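# Push utility cart through self-closing door into yellow bay

## Task

Get the utility cart through the self-closing door into the other room and leave it parked in the yellow bay so that all four of its wheels sit fully inside the tape lines, none touching the tape. The case of copy paper has to be in the cart's top tray with no part of it overhanging the tray's edges. Let the door close fully before ending. One or both robots may be used, but neither may end up fallen over or leaning.

## Robot and tools

Robots: two identical Hello Robot Stretch 4 units, r1 and r2. Each has an omni-wheel base, a lift carriage on a vertical mast, an arm that telescopes forward, a wrist with yaw, pitch and roll, and a two-finger gripper. Each is about 1.6 m tall, and no part of its base rim lies more than 0.23 m from the base origin. The robots do not coordinate on their own, and equal commands can leave them up to about 3 cm apart after 1 m of travel. That matters if both hold one load, because the mismatch can tip a robot. Each robot reports only in its own frames, so their relative placement shows only in images, lidar_m and wrist_depth_mm.

Frames (metres): the base frame has its origin on the floor under the base centre, x forward, y left, z up. hand_pose, a point between the open fingertips, is given in this frame and may be somewhat wrong. The odometry frame is the base frame as it was when the scene began. base_odometry integrates wheel turns only, so slip shows up as travel. Its heading is in radians, left positive, from -3.142 to 3.142.

move: arguments r1 and r2 each carry that robot's share of one action. Leaving a robot out sends it nothing new. blocking must be false, or the call is refused. The call returns after about 0.5 s while motion continues. cameras is a list of camera names (r1_head_camera, r1_head_left_camera, r1_head_right_camera, r1_wrist_camera, the same four for r2, or all). Omitting it, null, or ["all"] gives every camera. [] gives none. An unknown name invalidates the call.
Per robot you may give base, joints, or both, plus optional speeds, pace and contact_limits. Alternatively give end_of_arm alone with the value "enable_torque", which re-powers a limp wrist or gripper motor where it stands.
base is an offset from where the base last reported itself, or from its current spot if a move was still running. translate_m is straight travel in metres, forward positive, -2 to 2. strafe_m is a sideways shift in metres, left positive, -2 to 2. rotate_rad turns in place in radians, counter-clockwise positive, -3.2 to 3.2. Only translate_m and strafe_m may be combined, which gives a straight diagonal with no turning.
joints are absolute targets, one number per named joint: lift_m 0 to 1.2 m; arm_m 0 to 0.55 m extension; wrist_yaw_rad -1.134 to 4.276 (0 points forward, positive turns left, 3.14 is folded back, beyond 3.4 the arm may obstruct); wrist_pitch_rad -1.117 to 4.259 (0 level, 1.57 pointing down); wrist_roll_rad -1.117 to 4.259 (0 puts the fingers level, positive is clockwise viewed from behind); gripper_m -0.038 to 0.141, the fingertip gap in metres, where negative means squeezing the fingers together. A joint target outside its range is clipped and reported. Other out-of-range values are refused.
pace is "slow", "default", "fast" or "max". For the base these give 0.1/0.3/0.4/0.6 m/s and 1/2/3/4 rad/s. For the lift they give 0.15/0.3/0.4/0.5 m/s, and for the arm 0.1/0.4/0.6/0.7 m/s. The wrist always runs at 1.82 rad/s. With the lift above 0.2 m the base is slowed, down to 0.3 m/s and 1 rad/s at full height. speeds sets a top speed per joint key (not gripper_m).
contact_limits go from 0 (gentlest) to 1 and apply to arm_m, lift_m, translate_m, strafe_m and rotate_rad. Each must appear alongside its own command. The default is 0.5. A base limit persists until the next action that names base. When lifting a gripped load, use at least 0.15 for 1 kg and 0.3 for 2 kg.
A new move replaces only the targets it names. Everything else keeps running. One action stops after 14 s (time_out).

wait: seconds from 0 to 10. It returns state and images, and ends early once a commanded robot comes to rest. wait(0) reports earlier moves in the line "earlier move".
stop: no arguments. It brakes every running motion and re-brakes slack wheels. Check its "stop:" line to see whether they hold.
zoom_image: camera (one name) and region [x0, y0, x1, y1] in pixels from the top-left, at most 504 by 504. It only works on cameras included in the latest images.
finished_scene: scene (integer), here 2.

Results: "move:" gives each moved robot's outcome (done, or its worst status). "pictures" lists the camera order. "as last shown" marks robots whose state was copied from before. base_status and joint_status read moving, done, off_target (resting short of target, maybe still pushing), contact_stop (blocked, now slack), time_out (target dropped), limit_stop_at_own_body, limit_stop_at_tilt (lean over 6 degrees: lift, arm and wheels go slack until it drops) or torque_fault (a wrist or gripper motor went limp). on_its_own lists uncommanded behaviour such as slack or held joints. lidar_m gives 12 distances in 30-degree sectors counter-clockwise from straight ahead (4th is left, 7th behind, 10th right). "-" means nothing seen or closer than 0.25 m. It sees from about 0.15 m up and misses glass and thin legs. wrist_depth_mm is a 7x7 grid of depths (100-2000 mm, "-" unknown). base_tilt is in degrees, with forward and right positive. turned_by_wheels and turned_by_imu differing by over about 0.1 rad across one move suggests slip or a collision. motor_effort is percent of max, with the peak in brackets. servo_current is in mA, and a firm grip raises the gripper reading.

Cautions: an unplanned stop or a refused call cancels your reply's later move, wait and finished_scene calls. Robots pressing into each other fails the task, and once bases touch, any further drive presses hard. With over 1 kg held and arm_m above 0.2, driving, turning or braking can tip the robot, especially fast. Self-collision risks: gripper over the base with lift below about 0.2 (0.45 if pointing down); upward pitch combined with roll; or yaw plus pitch under about -1.1. Grip by commanding a gap below the object's width. Avoid drops, slams, hard hits and leaving anything slack under load. The simulation keeps running while you compose replies.

Each tool is called after "Request:" by a JSON object that holds its "name" and its "arguments".

## Session

Request:
{"name": "move", "arguments": {"blocking": false, "cameras": ["all"]}}

Scene clock: 2786.63 s.
r1.base_odometry: x=-2.495 y=+0.950 heading=-2.448
r1.turned_by_wheels: +0.000
r1.turned_by_imu: +0.000
r1.base_tilt: forward=-1.6 right=+1.3
r1.lidar_m: 1.52 1.48 3.36 1.20 0.35 0.25 0.25 0.25 0.32 0.78 1.13 2.05
r1.base_status: done
r1.joint_positions: lift_m=+0.124 arm_m=+0.000 wrist_yaw_rad=+3.196 wrist_pitch_rad=+0.002 wrist_roll_rad=+0.000 gripper_m=+0.056
r1.joint_status: not commanded
r1.measured_speeds: translate_m=+0.000 strafe_m=+0.000 rotate_rad=+0.000 lift_m=+0.000 arm_m=+0.000 wrist_yaw_rad=+0.000 wrist_pitch_rad=+0.000 wrist_roll_rad=+0.000
r1.motor_effort: lift_m=+19(19) arm_m=+4(4) wheel_0=+4(5) wheel_1=-2(2) wheel_2=+0(0)
r1.servo_current: wrist_yaw_rad=46(65) wrist_pitch_rad=39(52) wrist_roll_rad=59(65) gripper_m=33(46)
r1.contact_limits: strafe_m 0.3
r1.hand_pose: x=-0.1219 y=+0.0716 z=+0.3019 quat_wxyz=(-0.027, -0.001, +0.000, +1.000) (m; r1's base frame)
r1.wrist_depth_mm: - 134 353 353 355 357 345 / - 131 135 353 357 357 353 / - 129 150 355 357 359 355 / 106 135 212 355 357 357 347 / 351 355 357 355 357 359 349 / 353 355 197 357 196 359 362 / - 355 355 156 359 362 364
r2.base_odometry: x=-3.520 y=-3.111 heading=+1.211
r2.turned_by_wheels: +0.000
r2.turned_by_imu: +0.000
r2.base_tilt: forward=-0.6 right=+0.0
r2.lidar_m: 2.02 1.17 0.75 0.35 0.27 0.27 0.32 0.25 0.25 0.25 0.45 3.22
r2.base_status: done
r2.joint_positions: lift_m=+0.662 arm_m=+0.000 wrist_yaw_rad=+0.000 wrist_pitch_rad=+0.002 wrist_roll_rad=+1.569 gripper_m=+0.135
r2.joint_status: all done
r2.measured_speeds: translate_m=+0.000 strafe_m=+0.000 rotate_rad=+0.000 lift_m=+0.000 arm_m=+0.000 wrist_yaw_rad=+0.000 wrist_pitch_rad=+0.000 wrist_roll_rad=+0.000
r2.motor_effort: lift_m=+18(19) arm_m=-4(4) wheel_0=+2(2) wheel_1=+5(5) wheel_2=-3(4)
r2.servo_current: wrist_yaw_rad=33(59) wrist_pitch_rad=46(46) wrist_roll_rad=46(59) gripper_m=46(130)
r2.hand_pose: x=+0.4593 y=-0.0874 z=+0.8397 quat_wxyz=(+0.708, +0.707, +0.001, -0.001) (m; r2's base frame)
r2.wrist_depth_mm: - - - - - 1708 1182 / - - - - - 1756 1160 / - - - - - 1808 1229 / - - - - - 1756 1182 / - - - - - 1708 1229 / - - 217 - - 1430 1205 / - - - 112 - 1921 1182
pictures: r1_head_camera, r1_head_left_camera, r1_head_right_camera, r1_wrist_camera, r2_head_camera, r2_head_left_camera, r2_head_right_camera, r2_wrist_camera
Images, in order (width x height): r1_head_camera 420x560, r1_head_left_camera 420x672, r1_head_right_camera 420x672, r1_wrist_camera 616x392, r2_head_camera 420x560, r2_head_left_camera 420x672, r2_head_right_camera 420x672, r2_wrist_camera 616x392.

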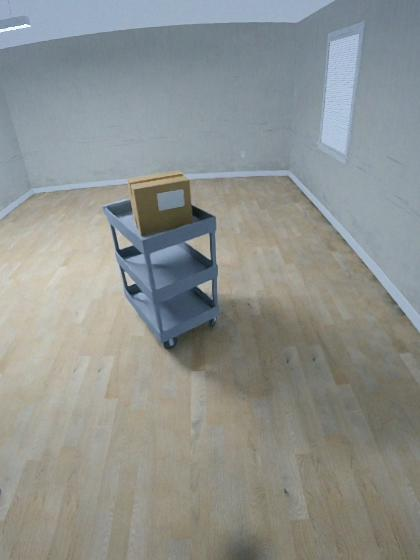

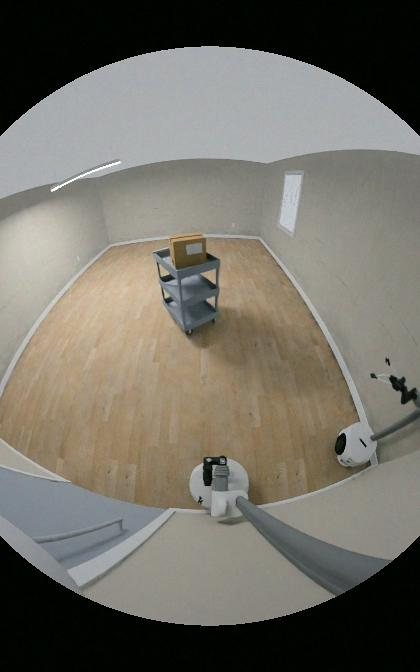

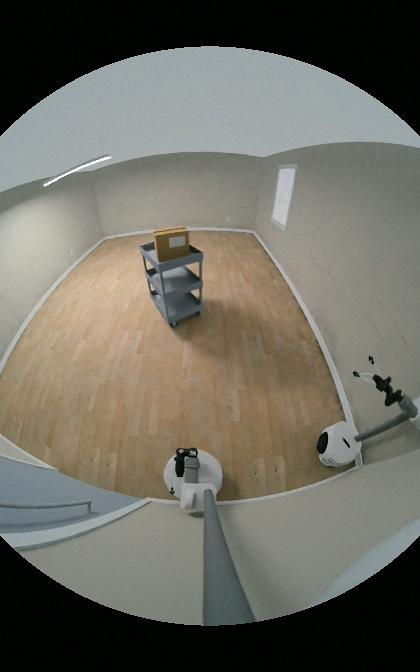

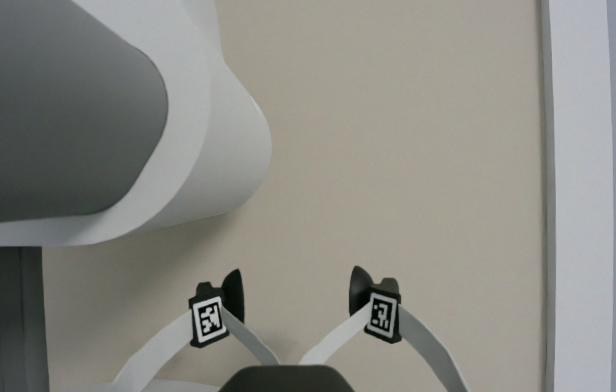

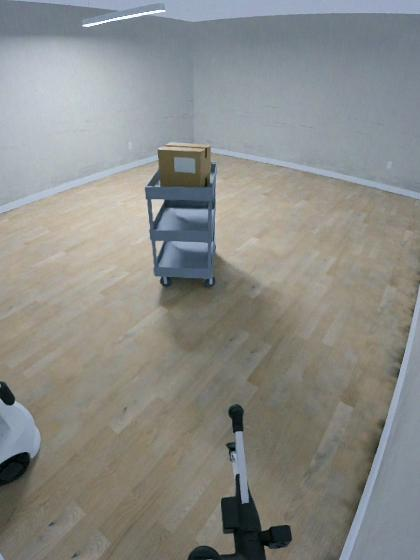

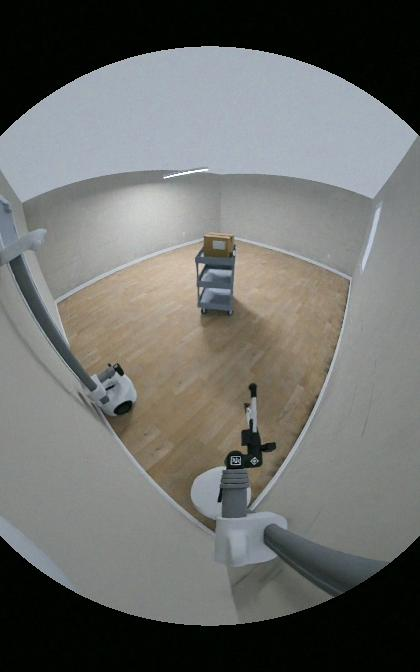

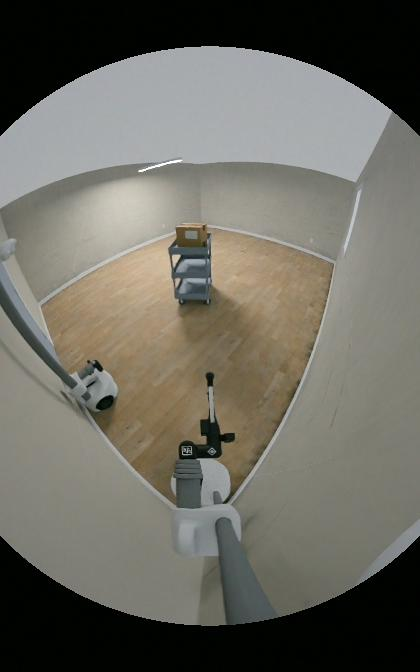

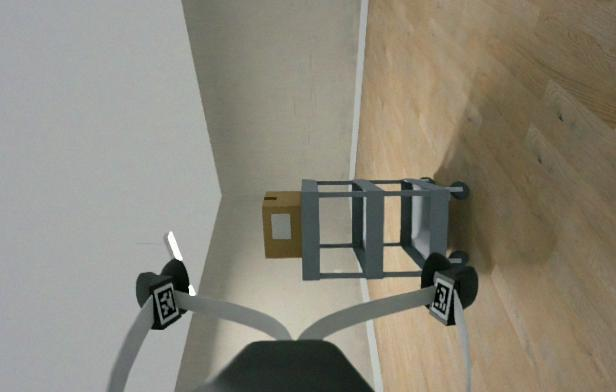

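Request:
{"name": "zoom_image", "arguments": {"camera": "r1_head_camera", "region": [80, 150, 260, 370]}}

Request:
{"name": "zoom_image", "arguments": {"camera": "r2_wrist_camera", "region": [200, 120, 500, 320]}}

Request:
{"name": "zoom_image", "arguments": {"camera": "r1_head_left_camera", "region": [0, 360, 420, 640]}}

Request:
{"name": "zoom_image", "arguments": {"camera": "r2_head_left_camera", "region": [0, 180, 420, 640]}}

Scaled by 2.291 from the camera's 420x560 image, which has a finer 600x800 frame.

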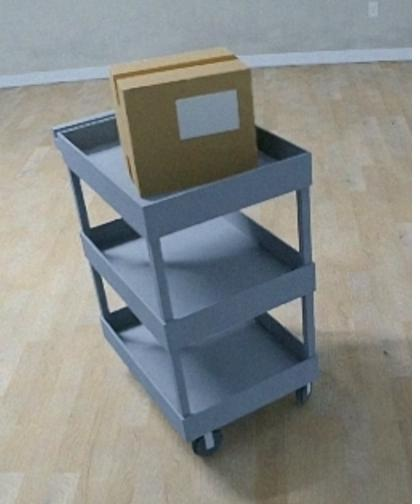

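Scaled by 1.680.

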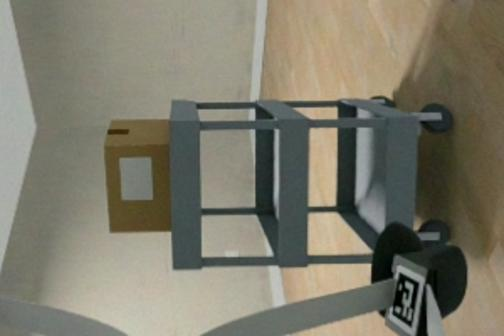

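Scaled by 1.200 from the camera's 420x672 image, which has a finer 600x960 frame.

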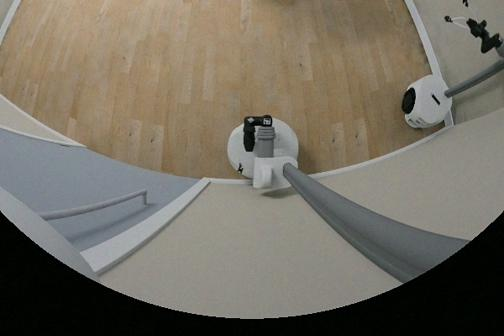

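Scaled by 1.096 from the camera's 420x672 image, which has a finer 600x960 frame.

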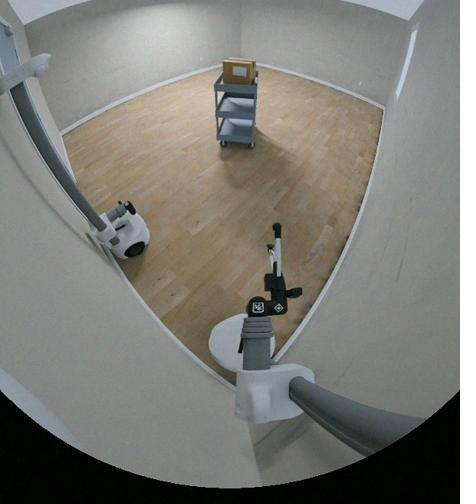

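Request:
{"name": "move", "arguments": {"blocking": false, "r1": {"base": {"translate_m": 0.4}}, "cameras": []}}

Request:
{"name": "wait", "arguments": {"seconds": 3, "cameras": []}}

Request:
{"name": "move", "arguments": {"blocking": false, "r1": {"base": {"rotate_rad": 2.4}}, "cameras": []}}

Request:
{"name": "wait", "arguments": {"seconds": 4, "cameras": ["r1_head_camera", "r1_head_left_camera", "r1_head_right_camera"]}}

Scene clock: 2832.30 s.
move: r1 moving
r1.base_odometry: x=-2.519 y=+0.930 heading=-2.448
r1.turned_by_wheels: +0.000
r1.turned_by_imu: +0.000
r1.base_tilt: forward=-1.6 right=+1.3
r1.lidar_m: 1.45 1.49 3.42 1.26 0.40 0.27 0.25 0.25 0.35 0.88 1.12 2.03
r1.base_status: translate_m moving
r1.joint_positions: lift_m=+0.124 arm_m=+0.000 wrist_yaw_rad=+3.196 wrist_pitch_rad=+0.002 wrist_roll_rad=+0.000 gripper_m=+0.056
r1.joint_status: not commanded
r1.measured_speeds: translate_m=+0.123 strafe_m=+0.001 rotate_rad=-0.006 lift_m=+0.000 arm_m=+0.000 wrist_yaw_rad=+0.000 wrist_pitch_rad=+0.000 wrist_roll_rad=+0.000
r1.motor_effort: lift_m=+19(19) arm_m=+4(4) wheel_0=+7(8) wheel_1=+7(7) wheel_2=-8(9)
r1.servo_current: wrist_yaw_rad=39(65) wrist_pitch_rad=39(46) wrist_roll_rad=52(65) gripper_m=39(46)
r1.hand_pose: x=-0.1219 y=+0.0716 z=+0.3019 quat_wxyz=(-0.027, -0.001, +0.000, +1.000) (m; r1's base frame)
r1.wrist_depth_mm: - 134 379 382 384 384 373 / - 131 134 384 384 384 373 / - 129 149 384 384 387 373 / 110 135 212 382 384 389 375 / 379 382 384 384 387 387 375 / 379 382 195 387 197 389 377 / - 382 384 156 387 392 377
r2.base_odometry: x=-3.520 y=-3.111 heading=+1.211
r2.turned_by_wheels: +0.000
r2.turned_by_imu: +0.000
r2.base_tilt: forward=-0.6 right=+0.0
r2.lidar_m: 2.01 1.14 0.71 0.33 0.27 0.28 0.30 0.25 0.25 0.25 0.47 3.21
r2.base_status: not commanded
r2.joint_positions: lift_m=+0.662 arm_m=+0.000 wrist_yaw_rad=+0.000 wrist_pitch_rad=+0.002 wrist_roll_rad=+1.569 gripper_m=+0.135
r2.joint_status: not commanded
r2.measured_speeds: translate_m=+0.000 strafe_m=+0.000 rotate_rad=+0.000 lift_m=+0.000 arm_m=+0.000 wrist_yaw_rad=+0.000 wrist_pitch_rad=+0.000 wrist_roll_rad=+0.000
r2.motor_effort: lift_m=+18(19) arm_m=-4(4) wheel_0=+2(2) wheel_1=+5(5) wheel_2=-3(4)
r2.servo_current: wrist_yaw_rad=46(52) wrist_pitch_rad=39(46) wrist_roll_rad=46(59) gripper_m=52(59)
r2.hand_pose: x=+0.4593 y=-0.0874 z=+0.8397 quat_wxyz=(+0.708, +0.707, +0.001, -0.001) (m; r2's base frame)
r2.wrist_depth_mm: - - - - - 1661 1182 / - - - - - 1708 1205 / - - - - - 1756 1205 / - - - - - 1808 1205 / - - - - - 1661 1160 / - - 217 - - 1464 1182 / - - - 112 - 1863 1205
pictures: none
No camera images: "cameras" was empty.

Scene clock: 2834.60 s.
earlier move: r1 done
r1.base_odometry: x=-2.803 y=+0.694 heading=-2.448
r1.turned_by_wheels: +0.000
r1.turned_by_imu: +0.000
r1.base_tilt: forward=-1.6 right=+1.3
r1.lidar_m: 1.17 1.12 3.38 3.19 0.97 0.66 0.62 0.63 0.85 1.00 1.51 2.03
r1.base_status: done
r1.joint_positions: lift_m=+0.124 arm_m=+0.000 wrist_yaw_rad=+3.196 wrist_pitch_rad=+0.002 wrist_roll_rad=+0.000 gripper_m=+0.056
r1.joint_status: not commanded
r1.measured_speeds: translate_m=+0.000 strafe_m=+0.000 rotate_rad=+0.000 lift_m=+0.000 arm_m=+0.000 wrist_yaw_rad=+0.000 wrist_pitch_rad=+0.000 wrist_roll_rad=+0.000
r1.motor_effort: lift_m=+19(19) arm_m=+4(4) wheel_0=+1(9) wheel_1=+0(8) wheel_2=+2(11)
r1.servo_current: wrist_yaw_rad=39(78) wrist_pitch_rad=46(52) wrist_roll_rad=52(65) gripper_m=39(46)
r1.hand_pose: x=-0.1219 y=+0.0716 z=+0.3019 quat_wxyz=(-0.027, -0.001, +0.000, +1.000) (m; r1's base frame)
r1.wrist_depth_mm: - 134 - - 759 759 - / - 132 134 - 759 759 - / - 130 150 - 768 759 - / 106 135 194 - 759 759 - / 137 - - - 759 750 - / - - 189 - 195 - - / - - 171 - - - 750
r2.base_odometry: x=-3.520 y=-3.111 heading=+1.211
r2.turned_by_wheels: +0.000
r2.turned_by_imu: +0.000
r2.base_tilt: forward=-0.6 right=+0.1
r2.lidar_m: 2.03 1.05 0.78 0.34 0.28 0.26 0.32 0.25 0.25 0.26 0.44 3.20
r2.base_status: not commanded
r2.joint_positions: lift_m=+0.662 arm_m=+0.000 wrist_yaw_rad=+0.000 wrist_pitch_rad=+0.002 wrist_roll_rad=+1.569 gripper_m=+0.135
r2.joint_status: not commanded
r2.measured_speeds: translate_m=+0.000 strafe_m=+0.000 rotate_rad=+0.000 lift_m=+0.000 arm_m=+0.000 wrist_yaw_rad=+0.000 wrist_pitch_rad=+0.000 wrist_roll_rad=+0.000
r2.motor_effort: lift_m=+18(19) arm_m=-4(5) wheel_0=+2(2) wheel_1=+5(5) wheel_2=-4(4)
r2.servo_current: wrist_yaw_rad=52(59) wrist_pitch_rad=39(46) wrist_roll_rad=59(59) gripper_m=46(59)
r2.hand_pose: x=+0.4593 y=-0.0874 z=+0.8397 quat_wxyz=(+0.708, +0.707, +0.001, -0.001) (m; r2's base frame)
r2.wrist_depth_mm: - - - - - 1708 1182 / - - - - - 1756 1182 / - - - - - 1708 1205 / - - - - - 1808 1182 / - - - - - 1661 1205 / - - 216 - - 1430 1205 / - - - 112 - 1863 1205
wait: 2.30 of 3 s (r1 has come to rest)
pictures: none
No camera images: "cameras" was empty.

Scene clock: 2835.10 s.
move: r1 moving
r1.base_odometry: x=-2.803 y=+0.694 heading=-2.195
r1.turned_by_wheels: +0.252
r1.turned_by_imu: +0.253
r1.base_tilt: forward=-1.6 right=+1.3
r1.lidar_m: 1.11 3.91 3.21 1.46 0.74 0.61 0.59 0.69 1.08 1.03 1.65 2.66
r1.base_status: rotate_rad moving
r1.joint_positions: lift_m=+0.124 arm_m=+0.000 wrist_yaw_rad=+3.196 wrist_pitch_rad=+0.002 wrist_roll_rad=+0.000 gripper_m=+0.056
r1.joint_status: not commanded
r1.measured_speeds: translate_m=+0.001 strafe_m=+0.001 rotate_rad=+0.974 lift_m=+0.000 arm_m=+0.000 wrist_yaw_rad=+0.000 wrist_pitch_rad=+0.000 wrist_roll_rad=+0.000
r1.motor_effort: lift_m=+19(19) arm_m=+4(4) wheel_0=-6(9) wheel_1=-5(10) wheel_2=-6(8)
r1.servo_current: wrist_yaw_rad=46(65) wrist_pitch_rad=39(52) wrist_roll_rad=52(65) gripper_m=39(46)
r1.hand_pose: x=-0.1219 y=+0.0716 z=+0.3019 quat_wxyz=(-0.027, -0.001, +0.000, +1.000) (m; r1's base frame)
r1.wrist_depth_mm: - 134 - - - - 647 / - 132 134 - - - 654 / - 130 150 - - - 654 / 106 135 199 - - - 654 / 137 - - - - - 654 / - - 190 - 195 - 661 / - 159 185 - - - -
r2.base_odometry: x=-3.520 y=-3.111 heading=+1.211
r2.turned_by_wheels: +0.000
r2.turned_by_imu: +0.000
r2.base_tilt: forward=-0.6 right=+0.1
r2.lidar_m: 2.02 1.05 0.74 0.35 0.26 0.27 0.30 0.25 0.25 0.29 0.45 3.24
r2.base_status: not commanded
r2.joint_positions: lift_m=+0.662 arm_m=+0.000 wrist_yaw_rad=+0.000 wrist_pitch_rad=+0.002 wrist_roll_rad=+1.569 gripper_m=+0.135
r2.joint_status: not commanded
r2.measured_speeds: translate_m=+0.000 strafe_m=+0.000 rotate_rad=+0.000 lift_m=+0.000 arm_m=+0.000 wrist_yaw_rad=+0.000 wrist_pitch_rad=+0.000 wrist_roll_rad=+0.000
r2.motor_effort: lift_m=+18(19) arm_m=-4(4) wheel_0=+2(2) wheel_1=+5(5) wheel_2=-3(4)
r2.servo_current: wrist_yaw_rad=39(52) wrist_pitch_rad=46(46) wrist_roll_rad=33(52) gripper_m=59(59)
r2.hand_pose: x=+0.4593 y=-0.0874 z=+0.8397 quat_wxyz=(+0.708, +0.707, +0.001, -0.001) (m; r2's base frame)
r2.wrist_depth_mm: - - - - - 1708 1160 / - - - - - 1708 1182 / - - - - - 1756 1182 / - - - - - 1808 1182 / - - - - - 1661 1205 / - - 217 - - 1430 1205 / - - - 112 - 1863 1229
pictures: none
No camera images: "cameras" was empty.

Scene clock: 2837.10 s.
earlier move: r1 done
r1.base_odometry: x=-2.803 y=+0.694 heading=-0.048
r1.turned_by_wheels: +2.147
r1.turned_by_imu: +2.159
r1.base_tilt: forward=-1.6 right=+1.3
r1.lidar_m: 0.73 0.61 0.61 0.71 1.08 1.02 1.71 2.95 1.12 3.85 3.22 1.35
r1.base_status: done
r1.joint_positions: lift_m=+0.124 arm_m=+0.000 wrist_yaw_rad=+3.196 wrist_pitch_rad=+0.002 wrist_roll_rad=+0.000 gripper_m=+0.056
r1.joint_status: not commanded
r1.measured_speeds: translate_m=+0.000 strafe_m=+0.000 rotate_rad=+0.000 lift_m=+0.000 arm_m=+0.000 wrist_yaw_rad=+0.000 wrist_pitch_rad=+0.000 wrist_roll_rad=+0.000
r1.motor_effort: lift_m=+19(19) arm_m=+4(4) wheel_0=-3(10) wheel_1=-1(10) wheel_2=+0(8)
r1.servo_current: wrist_yaw_rad=52(65) wrist_pitch_rad=52(52) wrist_roll_rad=52(65) gripper_m=39(52)
r1.hand_pose: x=-0.1218 y=+0.0716 z=+0.3019 quat_wxyz=(-0.027, -0.001, +0.000, +1.000) (m; r1's base frame)
r1.wrist_depth_mm: - 135 - - - - - / - 135 144 - - - - / - 132 173 - - - - / 109 136 220 - - - - / 137 - - - - - - / 1229 1229 196 1205 196 1138 1098 / - 809 759 798 788 - 798
r2.base_odometry: x=-3.520 y=-3.111 heading=+1.211
r2.turned_by_wheels: +0.000
r2.turned_by_imu: +0.000
r2.base_tilt: forward=-0.6 right=+0.0
r2.lidar_m: 2.02 1.05 0.71 0.33 0.27 0.26 0.29 0.25 0.25 0.27 0.43 3.24
r2.base_status: not commanded
r2.joint_positions: lift_m=+0.662 arm_m=+0.000 wrist_yaw_rad=+0.000 wrist_pitch_rad=+0.002 wrist_roll_rad=+1.569 gripper_m=+0.135
r2.joint_status: not commanded
r2.measured_speeds: translate_m=+0.000 strafe_m=+0.000 rotate_rad=+0.000 lift_m=+0.000 arm_m=+0.000 wrist_yaw_rad=+0.000 wrist_pitch_rad=+0.000 wrist_roll_rad=+0.000
r2.motor_effort: lift_m=+18(19) arm_m=-4(4) wheel_0=+2(2) wheel_1=+5(5) wheel_2=-3(4)
r2.servo_current: wrist_yaw_rad=52(59) wrist_pitch_rad=33(46) wrist_roll_rad=39(59) gripper_m=52(59)
r2.hand_pose: x=+0.4593 y=-0.0874 z=+0.8397 quat_wxyz=(+0.708, +0.707, +0.001, -0.001) (m; r2's base frame)
r2.wrist_depth_mm: - - - - - 1708 1205 / - - - - - 1661 1182 / - - - - - 1756 1229 / - - - - - 1756 1182 / - - - - - 1661 1205 / - - 217 - - 1464 1229 / - - - 112 - 1921 1205
wait: 2.00 of 4 s (r1 has come to rest)
pictures: r1_head_camera, r1_head_left_camera, r1_head_right_camera
Images, in order (width x height): r1_head_camera 420x560, r1_head_left_camera 420x672, r1_head_right_camera 420x672.

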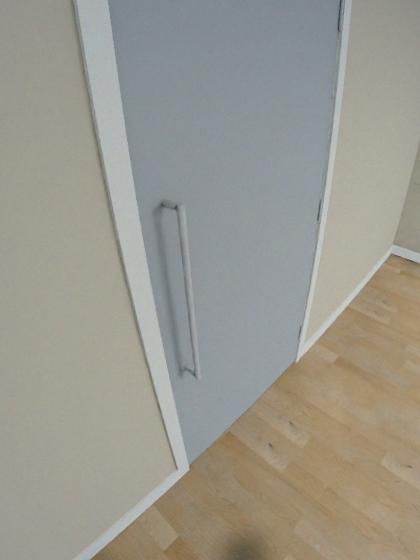

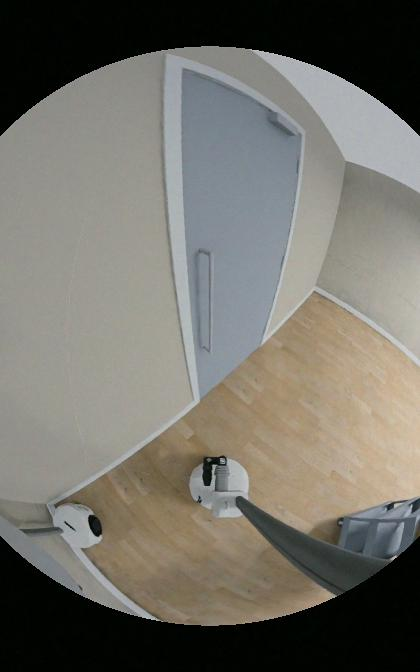

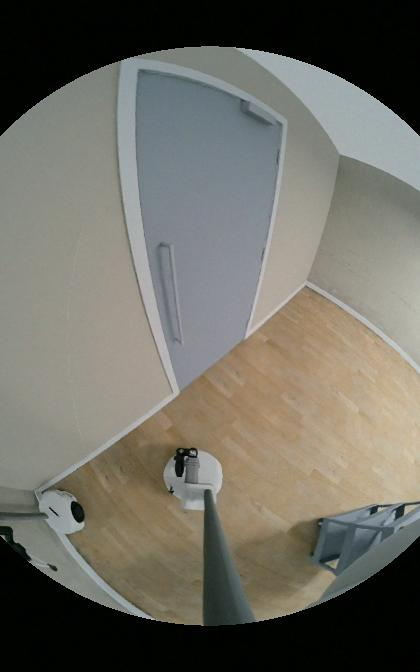

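Request:
{"name": "wait", "arguments": {"seconds": 0, "cameras": ["r2_head_camera", "r2_wrist_camera", "r1_wrist_camera"]}}

Request:
{"name": "zoom_image", "arguments": {"camera": "r2_head_camera", "region": [130, 130, 240, 300]}}

Request:
{"name": "zoom_image", "arguments": {"camera": "r2_wrist_camera", "region": [240, 160, 480, 300]}}

Scene clock: 2875.73 s.
r1.base_odometry: x=-2.803 y=+0.694 heading=-0.048
r1.turned_by_wheels: +0.000
r1.turned_by_imu: +0.000
r1.base_tilt: forward=-1.6 right=+1.3
r1.lidar_m: 0.70 0.60 0.61 0.72 1.05 1.01 1.71 2.94 1.10 3.82 3.22 1.35
r1.base_status: done
r1.joint_positions: lift_m=+0.124 arm_m=+0.000 wrist_yaw_rad=+3.196 wrist_pitch_rad=+0.002 wrist_roll_rad=+0.000 gripper_m=+0.056
r1.joint_status: not commanded
r1.measured_speeds: translate_m=+0.000 strafe_m=+0.000 rotate_rad=+0.000 lift_m=+0.000 arm_m=+0.000 wrist_yaw_rad=+0.000 wrist_pitch_rad=+0.000 wrist_roll_rad=+0.000
r1.motor_effort: lift_m=+19(19) arm_m=+4(4) wheel_0=-3(10) wheel_1=-1(10) wheel_2=+0(8)
r1.servo_current: wrist_yaw_rad=59(65) wrist_pitch_rad=46(52) wrist_roll_rad=59(65) gripper_m=39(52)
r1.hand_pose: x=-0.1218 y=+0.0716 z=+0.3019 quat_wxyz=(-0.027, -0.001, +0.000, +1.000) (m; r1's base frame)
r1.wrist_depth_mm: - 135 - - - - - / - 135 144 - - - - / - 132 173 - - - - / 109 136 220 - - - - / 137 - - - - - - / 1229 1229 196 1182 196 1160 1118 / - 820 759 809 798 - 809
r2.base_odometry: x=-3.520 y=-3.111 heading=+1.211
r2.turned_by_wheels: +0.000
r2.turned_by_imu: +0.000
r2.base_tilt: forward=-0.7 right=+0.1
r2.lidar_m: 2.04 1.05 0.72 0.36 0.28 0.27 0.31 0.25 0.25 0.28 0.46 5.46
r2.base_status: not commanded
r2.joint_positions: lift_m=+0.662 arm_m=+0.000 wrist_yaw_rad=+0.000 wrist_pitch_rad=+0.002 wrist_roll_rad=+1.569 gripper_m=+0.135
r2.joint_status: not commanded
r2.measured_speeds: translate_m=+0.000 strafe_m=+0.000 rotate_rad=+0.000 lift_m=+0.000 arm_m=+0.000 wrist_yaw_rad=+0.000 wrist_pitch_rad=+0.000 wrist_roll_rad=+0.000
r2.motor_effort: lift_m=+18(19) arm_m=-4(4) wheel_0=+1(2) wheel_1=+6(5) wheel_2=-4(4)
r2.servo_current: wrist_yaw_rad=39(59) wrist_pitch_rad=39(46) wrist_roll_rad=52(59) gripper_m=52(59)
r2.hand_pose: x=+0.4593 y=-0.0874 z=+0.8397 quat_wxyz=(+0.708, +0.707, +0.001, -0.001) (m; r2's base frame)
r2.wrist_depth_mm: - - - - - 1708 1182 / - - - - - 1708 1182 / - - - - - 1756 1182 / - - - - - 1708 1205 / - - - - - 1661 1182 / - - 217 - - 1430 1182 / - - - 112 - 1921 1182
pictures: r1_wrist_camera, r2_head_camera, r2_wrist_camera
Images, in order (width x height): r1_wrist_camera 616x392, r2_head_camera 420x560, r2_wrist_camera 616x392.

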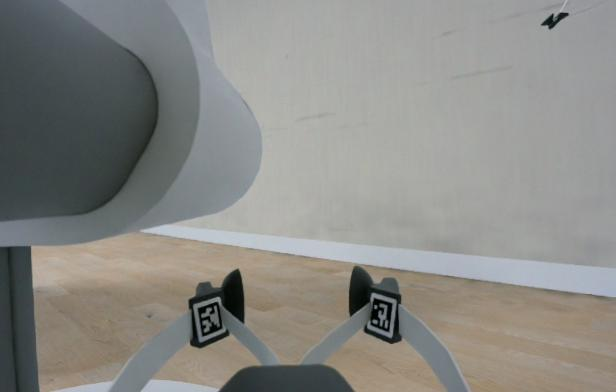

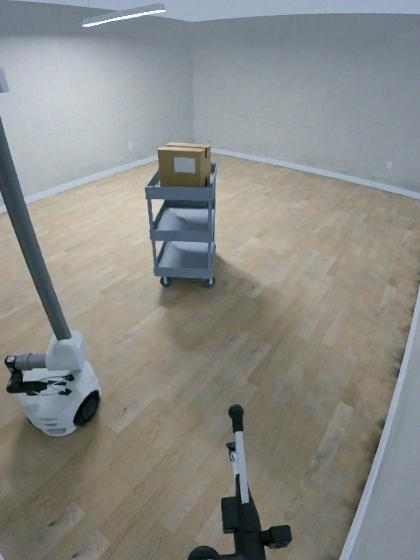

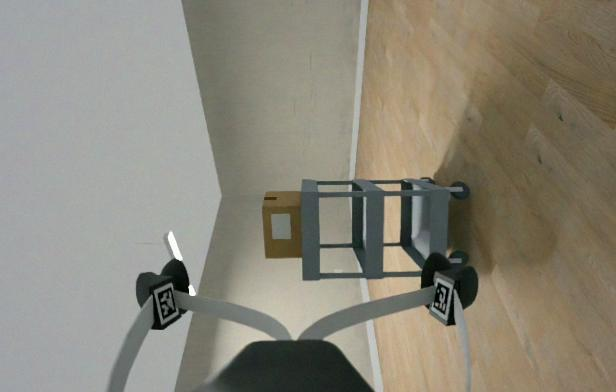

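Scaled by 2.965 from the camera's 420x560 image, which has a finer 1200x1600 frame.

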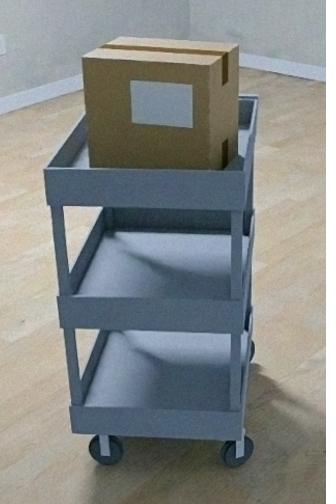

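Scaled by 2.100.

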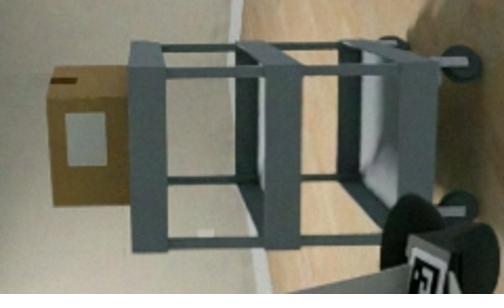

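Request:
{"name": "move", "arguments": {"blocking": false, "r1": {"base": {"rotate_rad": 1.527}}, "cameras": []}}

Request:
{"name": "wait", "arguments": {"seconds": 4, "cameras": []}}

Request:
{"name": "move", "arguments": {"blocking": false, "r1": {"base": {"translate_m": -0.47, "strafe_m": -0.5}, "joints": {"lift_m": 0.67, "gripper_m": 0.11}}, "cameras": []}}

Request:
{"name": "wait", "arguments": {"seconds": 5, "cameras": ["r1_head_camera", "r1_head_left_camera"]}}

Scene clock: 3094.00 s.
move: r1 moving
r1.base_odometry: x=-2.803 y=+0.694 heading=+0.205
r1.turned_by_wheels: +0.253
r1.turned_by_imu: +0.253
r1.base_tilt: forward=-1.6 right=+1.3
r1.lidar_m: 0.64 0.61 0.62 0.88 1.02 1.54 2.04 1.16 1.13 3.39 2.93 0.94
r1.base_status: rotate_rad moving
r1.joint_positions: lift_m=+0.124 arm_m=+0.000 wrist_yaw_rad=+3.196 wrist_pitch_rad=+0.002 wrist_roll_rad=+0.000 gripper_m=+0.056
r1.joint_status: not commanded
r1.measured_speeds: translate_m=+0.001 strafe_m=+0.001 rotate_rad=+0.971 lift_m=+0.000 arm_m=+0.000 wrist_yaw_rad=+0.000 wrist_pitch_rad=+0.000 wrist_roll_rad=+0.000
r1.motor_effort: lift_m=+19(19) arm_m=+4(4) wheel_0=-7(9) wheel_1=-7(8) wheel_2=-7(8)
r1.servo_current: wrist_yaw_rad=52(59) wrist_pitch_rad=46(46) wrist_roll_rad=52(52) gripper_m=39(46)
r1.hand_pose: x=-0.1218 y=+0.0716 z=+0.3019 quat_wxyz=(-0.027, -0.001, +0.000, +1.000) (m; r1's base frame)
r1.wrist_depth_mm: - 135 - - - - - / - 135 144 - - - - / - 132 173 - - - - / 109 136 220 - - - - / 137 - - - - - - / 1229 1229 197 1229 196 1160 1118 / - 809 759 798 788 - 798
r2.base_odometry: x=-3.520 y=-3.111 heading=+1.211
r2.turned_by_wheels: +0.000
r2.turned_by_imu: +0.000
r2.base_tilt: forward=-0.7 right=+0.0
r2.lidar_m: 2.03 1.01 0.69 0.35 0.28 0.26 0.29 0.25 0.25 0.28 0.46 5.48
r2.base_status: not commanded
r2.joint_positions: lift_m=+0.662 arm_m=+0.000 wrist_yaw_rad=+0.000 wrist_pitch_rad=+0.002 wrist_roll_rad=+1.569 gripper_m=+0.135
r2.joint_status: not commanded
r2.measured_speeds: translate_m=+0.000 strafe_m=+0.000 rotate_rad=+0.000 lift_m=+0.000 arm_m=+0.000 wrist_yaw_rad=+0.000 wrist_pitch_rad=+0.000 wrist_roll_rad=+0.000
r2.motor_effort: lift_m=+18(19) arm_m=-4(4) wheel_0=+2(3) wheel_1=+5(5) wheel_2=-3(4)
r2.servo_current: wrist_yaw_rad=46(65) wrist_pitch_rad=39(46) wrist_roll_rad=39(59) gripper_m=52(59)
r2.hand_pose: x=+0.4593 y=-0.0874 z=+0.8397 quat_wxyz=(+0.708, +0.707, +0.001, -0.001) (m; r2's base frame)
r2.wrist_depth_mm: - - - - - 1661 1160 / - - - - - 1708 1205 / - - - - - 1708 1205 / - - - - - 1756 1182 / - - - - - 1661 1205 / - - 218 - - 1464 1205 / - - - 112 - 1921 1205
pictures: none
No camera images: "cameras" was empty.

Scene clock: 3095.53 s.
earlier move: r1 done
r1.base_odometry: x=-2.803 y=+0.694 heading=+1.479
r1.turned_by_wheels: +1.274
r1.turned_by_imu: +1.281
r1.base_tilt: forward=-1.6 right=+1.3
r1.lidar_m: 0.69 1.05 0.98 1.66 2.65 1.10 3.97 3.26 1.51 0.71 0.61 0.59
r1.base_status: done
r1.joint_positions: lift_m=+0.124 arm_m=+0.000 wrist_yaw_rad=+3.196 wrist_pitch_rad=+0.002 wrist_roll_rad=+0.000 gripper_m=+0.056
r1.joint_status: not commanded
r1.measured_speeds: translate_m=+0.000 strafe_m=+0.000 rotate_rad=+0.000 lift_m=+0.000 arm_m=+0.000 wrist_yaw_rad=+0.000 wrist_pitch_rad=+0.000 wrist_roll_rad=+0.000
r1.motor_effort: lift_m=+19(19) arm_m=+4(4) wheel_0=-3(9) wheel_1=-2(8) wheel_2=+0(8)
r1.servo_current: wrist_yaw_rad=59(72) wrist_pitch_rad=39(46) wrist_roll_rad=65(65) gripper_m=39(46)
r1.hand_pose: x=-0.1218 y=+0.0716 z=+0.3019 quat_wxyz=(-0.027, -0.001, +0.000, +1.000) (m; r1's base frame)
r1.wrist_depth_mm: - 135 - - - - - / - 135 144 - - - - / - 132 172 - - - - / 110 136 220 - - - - / 137 - - - - - 1576 / 1255 1229 196 1205 195 1160 1118 / - 809 768 809 798 - 820
r2.base_odometry: x=-3.520 y=-3.111 heading=+1.211
r2.turned_by_wheels: +0.000
r2.turned_by_imu: +0.000
r2.base_tilt: forward=-0.7 right=+0.1
r2.lidar_m: 2.01 1.03 0.73 0.35 0.27 0.26 0.30 0.25 0.25 0.25 0.43 3.21
r2.base_status: not commanded
r2.joint_positions: lift_m=+0.662 arm_m=+0.000 wrist_yaw_rad=+0.000 wrist_pitch_rad=+0.002 wrist_roll_rad=+1.569 gripper_m=+0.135
r2.joint_status: not commanded
r2.measured_speeds: translate_m=+0.000 strafe_m=+0.000 rotate_rad=+0.000 lift_m=+0.000 arm_m=+0.000 wrist_yaw_rad=+0.000 wrist_pitch_rad=+0.000 wrist_roll_rad=+0.000
r2.motor_effort: lift_m=+18(19) arm_m=-4(4) wheel_0=+2(3) wheel_1=+5(5) wheel_2=-4(4)
r2.servo_current: wrist_yaw_rad=46(65) wrist_pitch_rad=39(46) wrist_roll_rad=52(59) gripper_m=52(59)
r2.hand_pose: x=+0.4593 y=-0.0874 z=+0.8397 quat_wxyz=(+0.708, +0.707, +0.001, -0.001) (m; r2's base frame)
r2.wrist_depth_mm: - - - - - 1756 1160 / - - - - - 1808 1205 / - - - - - 1708 1229 / - - - - - 1756 1205 / - - - - - 1661 1229 / - - 218 - - 1430 1182 / - - - 112 - 1983 1229
wait: 1.53 of 4 s (r1 has come to rest)
pictures: none
No camera images: "cameras" was empty.

Scene clock: 3096.03 s.
move: r1 moving
r1.base_odometry: x=-2.781 y=+0.670 heading=+1.479
r1.turned_by_wheels: +0.000
r1.turned_by_imu: +0.000
r1.base_tilt: forward=-1.6 right=+1.3
r1.lidar_m: 0.70 1.08 1.02 1.69 2.75 1.11 3.95 3.24 1.47 0.71 0.60 0.60
r1.base_status: translate_m moving; strafe_m moving
r1.joint_positions: lift_m=+0.162 arm_m=+0.000 wrist_yaw_rad=+3.196 wrist_pitch_rad=+0.002 wrist_roll_rad=+0.000 gripper_m=+0.075
r1.joint_status: lift_m moving; gripper_m moving
r1.measured_speeds: translate_m=-0.087 strafe_m=-0.090 rotate_rad=+0.001 lift_m=+0.146 arm_m=+0.000 wrist_yaw_rad=+0.000 wrist_pitch_rad=+0.000 wrist_roll_rad=+0.000
r1.motor_effort: lift_m=+25(26) arm_m=+4(4) wheel_0=+3(6) wheel_1=-10(10) wheel_2=+7(7)
r1.servo_current: wrist_yaw_rad=39(59) wrist_pitch_rad=33(46) wrist_roll_rad=46(65) gripper_m=72(72)
r1.hand_pose: x=-0.1218 y=+0.0716 z=+0.3395 quat_wxyz=(-0.027, -0.001, +0.000, +1.000) (m; r1's base frame)
r1.wrist_depth_mm: - 135 - - - - - / - 135 145 - - - - / - 131 173 - - - - / 109 135 220 - - - - / 137 - - - - - 1576 / 1336 1336 195 1336 196 1182 1205 / - 878 831 878 866 904 878
r2.base_odometry: x=-3.520 y=-3.111 heading=+1.211
r2.turned_by_wheels: +0.000
r2.turned_by_imu: +0.000
r2.base_tilt: forward=-0.7 right=+0.1
r2.lidar_m: 2.03 1.09 0.74 0.33 0.26 0.25 0.31 0.25 0.25 0.26 0.46 3.23
r2.base_status: not commanded
r2.joint_positions: lift_m=+0.662 arm_m=+0.000 wrist_yaw_rad=+0.000 wrist_pitch_rad=+0.002 wrist_roll_rad=+1.569 gripper_m=+0.135
r2.joint_status: not commanded
r2.measured_speeds: translate_m=+0.000 strafe_m=+0.000 rotate_rad=+0.000 lift_m=+0.000 arm_m=+0.000 wrist_yaw_rad=+0.000 wrist_pitch_rad=+0.000 wrist_roll_rad=+0.000
r2.motor_effort: lift_m=+18(18) arm_m=-4(4) wheel_0=+2(2) wheel_1=+5(5) wheel_2=-3(4)
r2.servo_current: wrist_yaw_rad=46(52) wrist_pitch_rad=46(46) wrist_roll_rad=39(65) gripper_m=52(52)
r2.hand_pose: x=+0.4593 y=-0.0874 z=+0.8397 quat_wxyz=(+0.708, +0.707, +0.001, -0.001) (m; r2's base frame)
r2.wrist_depth_mm: - - - - - 1708 1160 / - - - - - 1708 1182 / - - - - - 1708 1205 / - - - - - 1808 1205 / - - - - - 1661 1205 / - - 217 - - 1430 1205 / - - - 112 - 1921 1205
pictures: none
No camera images: "cameras" was empty.

Scene clock: 3099.27 s.
earlier move: r1 done
r1.base_odometry: x=-2.348 y=+0.180 heading=+1.479
r1.turned_by_wheels: +0.000
r1.turned_by_imu: -0.004
r1.base_tilt: forward=-1.6 right=+1.3
r1.lidar_m: 0.70 1.16 1.68 2.43 1.09 1.38 3.16 2.58 1.62 0.82 0.63 0.62
r1.base_status: done
r1.joint_positions: lift_m=+0.670 arm_m=+0.000 wrist_yaw_rad=+3.196 wrist_pitch_rad=+0.002 wrist_roll_rad=+0.000 gripper_m=+0.110
r1.joint_status: all done
r1.measured_speeds: translate_m=+0.000 strafe_m=+0.000 rotate_rad=+0.000 lift_m=+0.000 arm_m=+0.000 wrist_yaw_rad=+0.000 wrist_pitch_rad=+0.000 wrist_roll_rad=+0.000
r1.motor_effort: lift_m=+24(28) arm_m=+4(4) wheel_0=+2(7) wheel_1=+0(11) wheel_2=+1(8)
r1.servo_current: wrist_yaw_rad=39(72) wrist_pitch_rad=46(52) wrist_roll_rad=39(72) gripper_m=46(78)
r1.hand_pose: x=-0.1218 y=+0.0716 z=+0.8472 quat_wxyz=(-0.027, -0.001, +0.000, +1.000) (m; r1's base frame)
r1.wrist_depth_mm: - 134 138 - - - - / - 125 134 - - - - / - 132 148 - - - - / - 135 196 - - - - / 137 - - - - - - / - - - - 200 - - / - - 1983 146 1983 1983 -
r2.base_odometry: x=-3.520 y=-3.111 heading=+1.211
r2.turned_by_wheels: +0.000
r2.turned_by_imu: +0.000
r2.base_tilt: forward=-0.6 right=+0.0
r2.lidar_m: 2.03 1.72 0.74 0.35 0.28 0.27 0.30 0.25 0.25 0.26 0.46 3.27
r2.base_status: not commanded
r2.joint_positions: lift_m=+0.662 arm_m=+0.000 wrist_yaw_rad=+0.000 wrist_pitch_rad=+0.002 wrist_roll_rad=+1.569 gripper_m=+0.135
r2.joint_status: not commanded
r2.measured_speeds: translate_m=+0.000 strafe_m=+0.000 rotate_rad=+0.000 lift_m=+0.000 arm_m=+0.000 wrist_yaw_rad=+0.000 wrist_pitch_rad=+0.000 wrist_roll_rad=+0.000
r2.motor_effort: lift_m=+19(19) arm_m=-4(4) wheel_0=+2(2) wheel_1=+5(5) wheel_2=-3(4)
r2.servo_current: wrist_yaw_rad=39(59) wrist_pitch_rad=39(46) wrist_roll_rad=52(65) gripper_m=46(59)
r2.hand_pose: x=+0.4593 y=-0.0874 z=+0.8397 quat_wxyz=(+0.708, +0.707, +0.001, -0.001) (m; r2's base frame)
r2.wrist_depth_mm: - - - - - 1708 1160 / - - - - - 1756 1205 / - - - - - 1756 1205 / - - - - - 1756 1229 / - - - - - 1576 1205 / - - 218 - - 1430 1205 / - - - 112 - 1921 1205
wait: 3.23 of 5 s (r1 has come to rest)
pictures: r1_head_camera, r1_head_left_camera
Images, in order (width x height): r1_head_camera 420x560, r1_head_left_camera 420x672.

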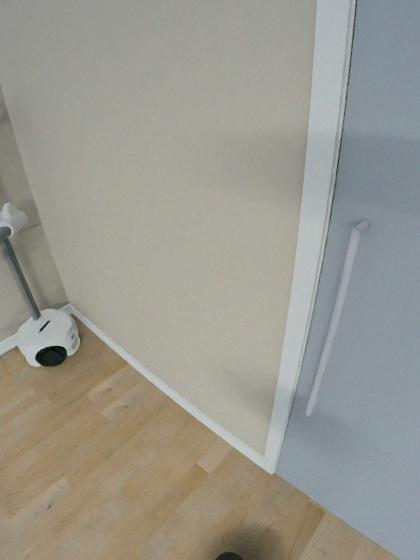

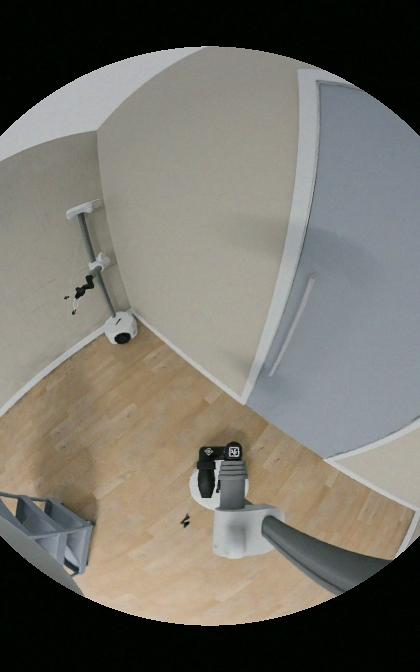

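Request:
{"name": "move", "arguments": {"blocking": false, "r1": {"joints": {"wrist_yaw_rad": -0.489}}, "cameras": []}}

Request:
{"name": "wait", "arguments": {"seconds": 4, "cameras": ["r1_wrist_camera", "r1_head_camera"]}}

Scene clock: 3115.17 s.
move: r1 moving
r1.base_odometry: x=-2.348 y=+0.180 heading=+1.479
r1.turned_by_wheels: +0.000
r1.turned_by_imu: +0.000
r1.base_tilt: forward=-1.6 right=+1.3
r1.lidar_m: 0.73 1.20 1.69 2.42 1.09 1.38 3.13 2.58 1.58 0.82 0.66 0.63
r1.base_status: not commanded
r1.joint_positions: lift_m=+0.670 arm_m=+0.000 wrist_yaw_rad=+2.607 wrist_pitch_rad=+0.002 wrist_roll_rad=+0.000 gripper_m=+0.110
r1.joint_status: wrist_yaw_rad moving
r1.measured_speeds: translate_m=+0.000 strafe_m=+0.000 rotate_rad=+0.000 lift_m=+0.000 arm_m=+0.000 wrist_yaw_rad=-1.820 wrist_pitch_rad=+0.000 wrist_roll_rad=+0.000
r1.motor_effort: lift_m=+24(24) arm_m=+4(4) wheel_0=+3(3) wheel_1=+0(1) wheel_2=+1(1)
r1.servo_current: wrist_yaw_rad=78(124) wrist_pitch_rad=46(46) wrist_roll_rad=59(59) gripper_m=39(46)
r1.hand_pose: x=-0.0328 y=+0.2221 z=+0.8472 quat_wxyz=(+0.264, -0.001, +0.000, +0.965) (m; r1's base frame)
r1.wrist_depth_mm: - - - - - - - / - - - - - - - / - - - - - - - / - - - - - 1229 - / - - - - - - - / - - - - 193 - - / - - 1921 145 - - 1921
r2.base_odometry: x=-3.520 y=-3.111 heading=+1.211
r2.turned_by_wheels: +0.000
r2.turned_by_imu: +0.000
r2.base_tilt: forward=-0.7 right=+0.1
r2.lidar_m: 2.01 1.69 0.72 0.34 0.27 0.26 0.31 0.25 0.25 0.26 0.46 3.23
r2.base_status: not commanded
r2.joint_positions: lift_m=+0.662 arm_m=+0.000 wrist_yaw_rad=+0.000 wrist_pitch_rad=+0.002 wrist_roll_rad=+1.569 gripper_m=+0.135
r2.joint_status: not commanded
r2.measured_speeds: translate_m=+0.000 strafe_m=+0.000 rotate_rad=+0.000 lift_m=+0.000 arm_m=+0.000 wrist_yaw_rad=+0.000 wrist_pitch_rad=+0.000 wrist_roll_rad=+0.000
r2.motor_effort: lift_m=+18(18) arm_m=-4(4) wheel_0=+2(3) wheel_1=+5(5) wheel_2=-3(4)
r2.servo_current: wrist_yaw_rad=46(59) wrist_pitch_rad=39(46) wrist_roll_rad=46(52) gripper_m=52(59)
r2.hand_pose: x=+0.4593 y=-0.0874 z=+0.8397 quat_wxyz=(+0.708, +0.707, +0.001, -0.001) (m; r2's base frame)
r2.wrist_depth_mm: - - - - - 1708 1182 / - - - - - 1756 1182 / - - - - - 1756 1205 / - - - - - 1756 1205 / - - - - - 1618 1229 / - - 217 - - 1464 1182 / - - - 112 - 1863 1182
pictures: none
No camera images: "cameras" was empty.

Scene clock: 3117.37 s.
earlier move: r1 done
r1.base_odometry: x=-2.348 y=+0.180 heading=+1.479
r1.turned_by_wheels: +0.000
r1.turned_by_imu: +0.000
r1.base_tilt: forward=-1.6 right=+1.3
r1.lidar_m: 0.75 1.19 1.68 2.43 1.09 1.38 3.17 2.56 1.59 0.79 0.65 0.63
r1.base_status: not commanded
r1.joint_positions: lift_m=+0.670 arm_m=+0.000 wrist_yaw_rad=-0.486 wrist_pitch_rad=+0.002 wrist_roll_rad=+0.000 gripper_m=+0.110
r1.joint_status: all done
r1.measured_speeds: translate_m=+0.000 strafe_m=+0.000 rotate_rad=+0.000 lift_m=+0.000 arm_m=+0.000 wrist_yaw_rad=+0.000 wrist_pitch_rad=+0.000 wrist_roll_rad=+0.000
r1.motor_effort: lift_m=+24(24) arm_m=+4(4) wheel_0=+3(3) wheel_1=+0(1) wheel_2=+1(1)
r1.servo_current: wrist_yaw_rad=59(124) wrist_pitch_rad=46(46) wrist_roll_rad=52(72) gripper_m=46(52)
r1.hand_pose: x=+0.3850 y=-0.2121 z=+0.8472 quat_wxyz=(+0.971, +0.000, +0.001, -0.241) (m; r1's base frame)
r1.wrist_depth_mm: - 500 492 473 452 439 424 / - 500 492 477 455 439 424 / - 500 500 477 459 442 427 / - 504 496 477 459 442 427 / - 521 496 480 462 442 427 / - 192 430 480 198 439 430 / - 166 496 145 459 445 430
r2.base_odometry: x=-3.520 y=-3.111 heading=+1.211
r2.turned_by_wheels: +0.000
r2.turned_by_imu: +0.000
r2.base_tilt: forward=-0.7 right=+0.1
r2.lidar_m: 2.02 1.73 0.73 0.34 0.27 0.25 0.32 0.25 0.25 0.27 0.43 3.23
r2.base_status: not commanded
r2.joint_positions: lift_m=+0.662 arm_m=+0.000 wrist_yaw_rad=+0.000 wrist_pitch_rad=+0.002 wrist_roll_rad=+1.569 gripper_m=+0.135
r2.joint_status: not commanded
r2.measured_speeds: translate_m=+0.000 strafe_m=+0.000 rotate_rad=+0.000 lift_m=+0.000 arm_m=+0.000 wrist_yaw_rad=+0.000 wrist_pitch_rad=+0.000 wrist_roll_rad=+0.000
r2.motor_effort: lift_m=+19(19) arm_m=-4(4) wheel_0=+2(3) wheel_1=+5(5) wheel_2=-3(4)
r2.servo_current: wrist_yaw_rad=52(59) wrist_pitch_rad=46(52) wrist_roll_rad=46(65) gripper_m=52(59)
r2.hand_pose: x=+0.4593 y=-0.0874 z=+0.8397 quat_wxyz=(+0.708, +0.707, +0.001, -0.001) (m; r2's base frame)
r2.wrist_depth_mm: - - - - - 1661 1205 / - - - - - 1708 1182 / - - - - - 1756 1205 / - - - - - 1756 1205 / - - - - - 1661 1182 / - - 218 - - 1464 1182 / - - - 112 - 1921 1182
wait: 2.20 of 4 s (r1 has come to rest)
pictures: r1_head_camera, r1_wrist_camera
Images, in order (width x height): r1_head_camera 420x560, r1_wrist_camera 616x392.

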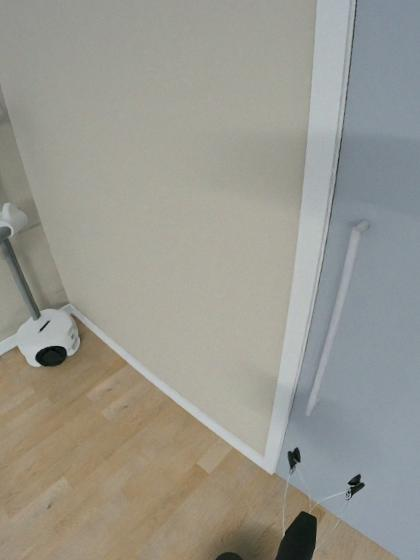

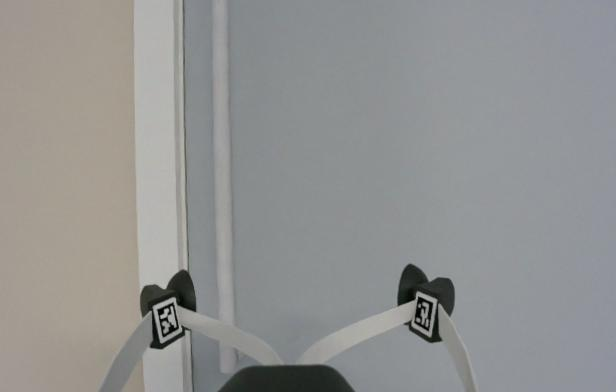

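Request:
{"name": "zoom_image", "arguments": {"camera": "r1_head_camera", "region": [240, 0, 420, 240]}}

Request:
{"name": "zoom_image", "arguments": {"camera": "r1_head_camera", "region": [220, 320, 420, 560]}}

Request:
{"name": "zoom_image", "arguments": {"camera": "r1_wrist_camera", "region": [100, 0, 300, 392]}}

Scaled by 2.100 from the camera's 420x560 image, which has a finer 600x800 frame.

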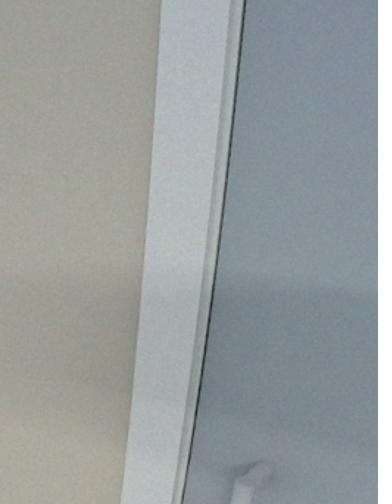

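Scaled by 2.100 from the camera's 420x560 image, which has a finer 600x800 frame.

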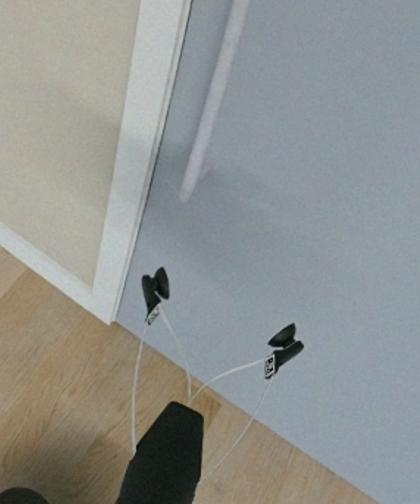

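Scaled by 1.286.

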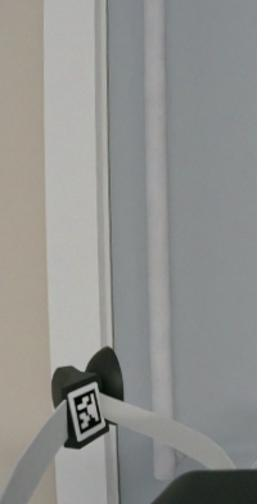

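Request:
{"name": "move", "arguments": {"blocking": false, "r1": {"base": {"translate_m": 0.048, "strafe_m": 0.091}, "joints": {"lift_m": 0.77}}, "cameras": []}}

Request:
{"name": "wait", "arguments": {"seconds": 3, "cameras": ["r1_wrist_camera"]}}

Scene clock: 3164.97 s.
move: r1 moving
r1.base_odometry: x=-2.374 y=+0.197 heading=+1.479
r1.turned_by_wheels: +0.000
r1.turned_by_imu: +0.000
r1.base_tilt: forward=-1.6 right=+1.3
r1.lidar_m: 0.74 1.21 1.62 2.40 1.06 1.32 3.24 2.61 1.60 0.81 0.64 0.61
r1.base_status: translate_m moving; strafe_m moving
r1.joint_positions: lift_m=+0.708 arm_m=+0.000 wrist_yaw_rad=-0.486 wrist_pitch_rad=+0.002 wrist_roll_rad=+0.000 gripper_m=+0.110
r1.joint_status: lift_m moving
r1.measured_speeds: translate_m=+0.055 strafe_m=+0.108 rotate_rad=-0.002 lift_m=+0.146 arm_m=+0.000 wrist_yaw_rad=+0.000 wrist_pitch_rad=+0.000 wrist_roll_rad=+0.000
r1.motor_effort: lift_m=+25(27) arm_m=+4(4) wheel_0=-7(7) wheel_1=+9(10) wheel_2=-3(6)
r1.servo_current: wrist_yaw_rad=52(72) wrist_pitch_rad=46(46) wrist_roll_rad=52(59) gripper_m=39(46)
r1.hand_pose: x=+0.3849 y=-0.2121 z=+0.8852 quat_wxyz=(+0.971, +0.000, +0.001, -0.241) (m; r1's base frame)
r1.wrist_depth_mm: - 504 500 480 462 445 430 / - 521 496 484 462 445 427 / - 521 500 484 462 445 430 / - 525 504 484 466 449 433 / - 521 500 488 466 449 433 / - 190 430 484 198 442 433 / - 180 508 146 462 449 433
r2.base_odometry: x=-3.520 y=-3.111 heading=+1.211
r2.turned_by_wheels: +0.000
r2.turned_by_imu: +0.000
r2.base_tilt: forward=-0.7 right=+0.0
r2.lidar_m: 2.02 1.70 0.74 0.36 0.27 0.27 0.30 0.25 0.25 0.26 0.46 3.23
r2.base_status: not commanded
r2.joint_positions: lift_m=+0.662 arm_m=+0.000 wrist_yaw_rad=+0.000 wrist_pitch_rad=+0.002 wrist_roll_rad=+1.569 gripper_m=+0.135
r2.joint_status: not commanded
r2.measured_speeds: translate_m=+0.000 strafe_m=+0.000 rotate_rad=+0.000 lift_m=+0.000 arm_m=+0.000 wrist_yaw_rad=+0.000 wrist_pitch_rad=+0.000 wrist_roll_rad=+0.000
r2.motor_effort: lift_m=+18(18) arm_m=-4(4) wheel_0=+2(2) wheel_1=+5(5) wheel_2=-3(4)
r2.servo_current: wrist_yaw_rad=33(72) wrist_pitch_rad=39(46) wrist_roll_rad=39(52) gripper_m=52(59)
r2.hand_pose: x=+0.4593 y=-0.0874 z=+0.8397 quat_wxyz=(+0.708, +0.707, +0.001, -0.001) (m; r2's base frame)
r2.wrist_depth_mm: - - - - - 1708 1160 / - - - - - 1708 1182 / - - - - - 1756 1205 / - - - - - 1756 1182 / - - - - - 1661 1205 / - - 217 - - 1397 1205 / - - - 112 - 1921 1229
pictures: none
No camera images: "cameras" was empty.

Scene clock: 3166.03 s.
earlier move: r1 done
r1.base_odometry: x=-2.434 y=+0.236 heading=+1.479
r1.turned_by_wheels: +0.000
r1.turned_by_imu: +0.000
r1.base_tilt: forward=-1.6 right=+1.3
r1.lidar_m: 0.75 1.21 1.58 2.31 1.04 1.22 3.27 2.65 1.69 0.84 0.69 0.61
r1.base_status: done
r1.joint_positions: lift_m=+0.770 arm_m=+0.000 wrist_yaw_rad=-0.487 wrist_pitch_rad=+0.002 wrist_roll_rad=+0.000 gripper_m=+0.110
r1.joint_status: all done
r1.measured_speeds: translate_m=+0.000 strafe_m=+0.000 rotate_rad=+0.000 lift_m=+0.000 arm_m=+0.000 wrist_yaw_rad=+0.000 wrist_pitch_rad=+0.000 wrist_roll_rad=+0.000
r1.motor_effort: lift_m=+24(27) arm_m=+4(4) wheel_0=-2(8) wheel_1=+0(10) wheel_2=-1(6)
r1.servo_current: wrist_yaw_rad=46(72) wrist_pitch_rad=39(46) wrist_roll_rad=39(65) gripper_m=46(52)
r1.hand_pose: x=+0.3849 y=-0.2121 z=+0.9472 quat_wxyz=(+0.971, +0.000, +0.001, -0.241) (m; r1's base frame)
r1.wrist_depth_mm: - - 500 496 473 455 436 / - - 504 496 477 455 442 / - - 508 500 480 459 439 / - - 504 500 480 455 442 / - - 508 500 484 462 445 / - 190 212 504 198 455 445 / - - 512 146 477 459 445
r2.base_odometry: x=-3.520 y=-3.111 heading=+1.211
r2.turned_by_wheels: +0.000
r2.turned_by_imu: +0.000
r2.base_tilt: forward=-0.6 right=+0.1
r2.lidar_m: 2.02 1.63 0.76 0.34 0.27 0.26 0.29 0.25 0.25 0.25 0.46 3.23
r2.base_status: not commanded
r2.joint_positions: lift_m=+0.662 arm_m=+0.000 wrist_yaw_rad=+0.000 wrist_pitch_rad=+0.002 wrist_roll_rad=+1.569 gripper_m=+0.135
r2.joint_status: not commanded
r2.measured_speeds: translate_m=+0.000 strafe_m=+0.000 rotate_rad=+0.000 lift_m=+0.000 arm_m=+0.000 wrist_yaw_rad=+0.000 wrist_pitch_rad=+0.000 wrist_roll_rad=+0.000
r2.motor_effort: lift_m=+18(19) arm_m=-4(4) wheel_0=+2(3) wheel_1=+5(5) wheel_2=-3(4)
r2.servo_current: wrist_yaw_rad=39(72) wrist_pitch_rad=39(46) wrist_roll_rad=46(59) gripper_m=52(59)
r2.hand_pose: x=+0.4593 y=-0.0874 z=+0.8397 quat_wxyz=(+0.708, +0.707, +0.001, -0.001) (m; r2's base frame)
r2.wrist_depth_mm: - - - - - 1661 1182 / - - - - - 1756 1182 / - - - - - 1756 1205 / - - - - - 1756 1229 / - - - - - 1576 1182 / - - 217 - - 1430 1160 / - - - 112 - 1921 1205
wait: 1.07 of 3 s (r1 has come to rest)
pictures: r1_wrist_camera
Images, in order (width x height): r1_wrist_camera 616x392.

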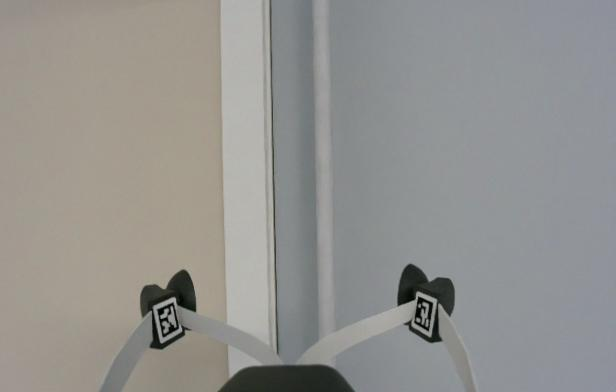

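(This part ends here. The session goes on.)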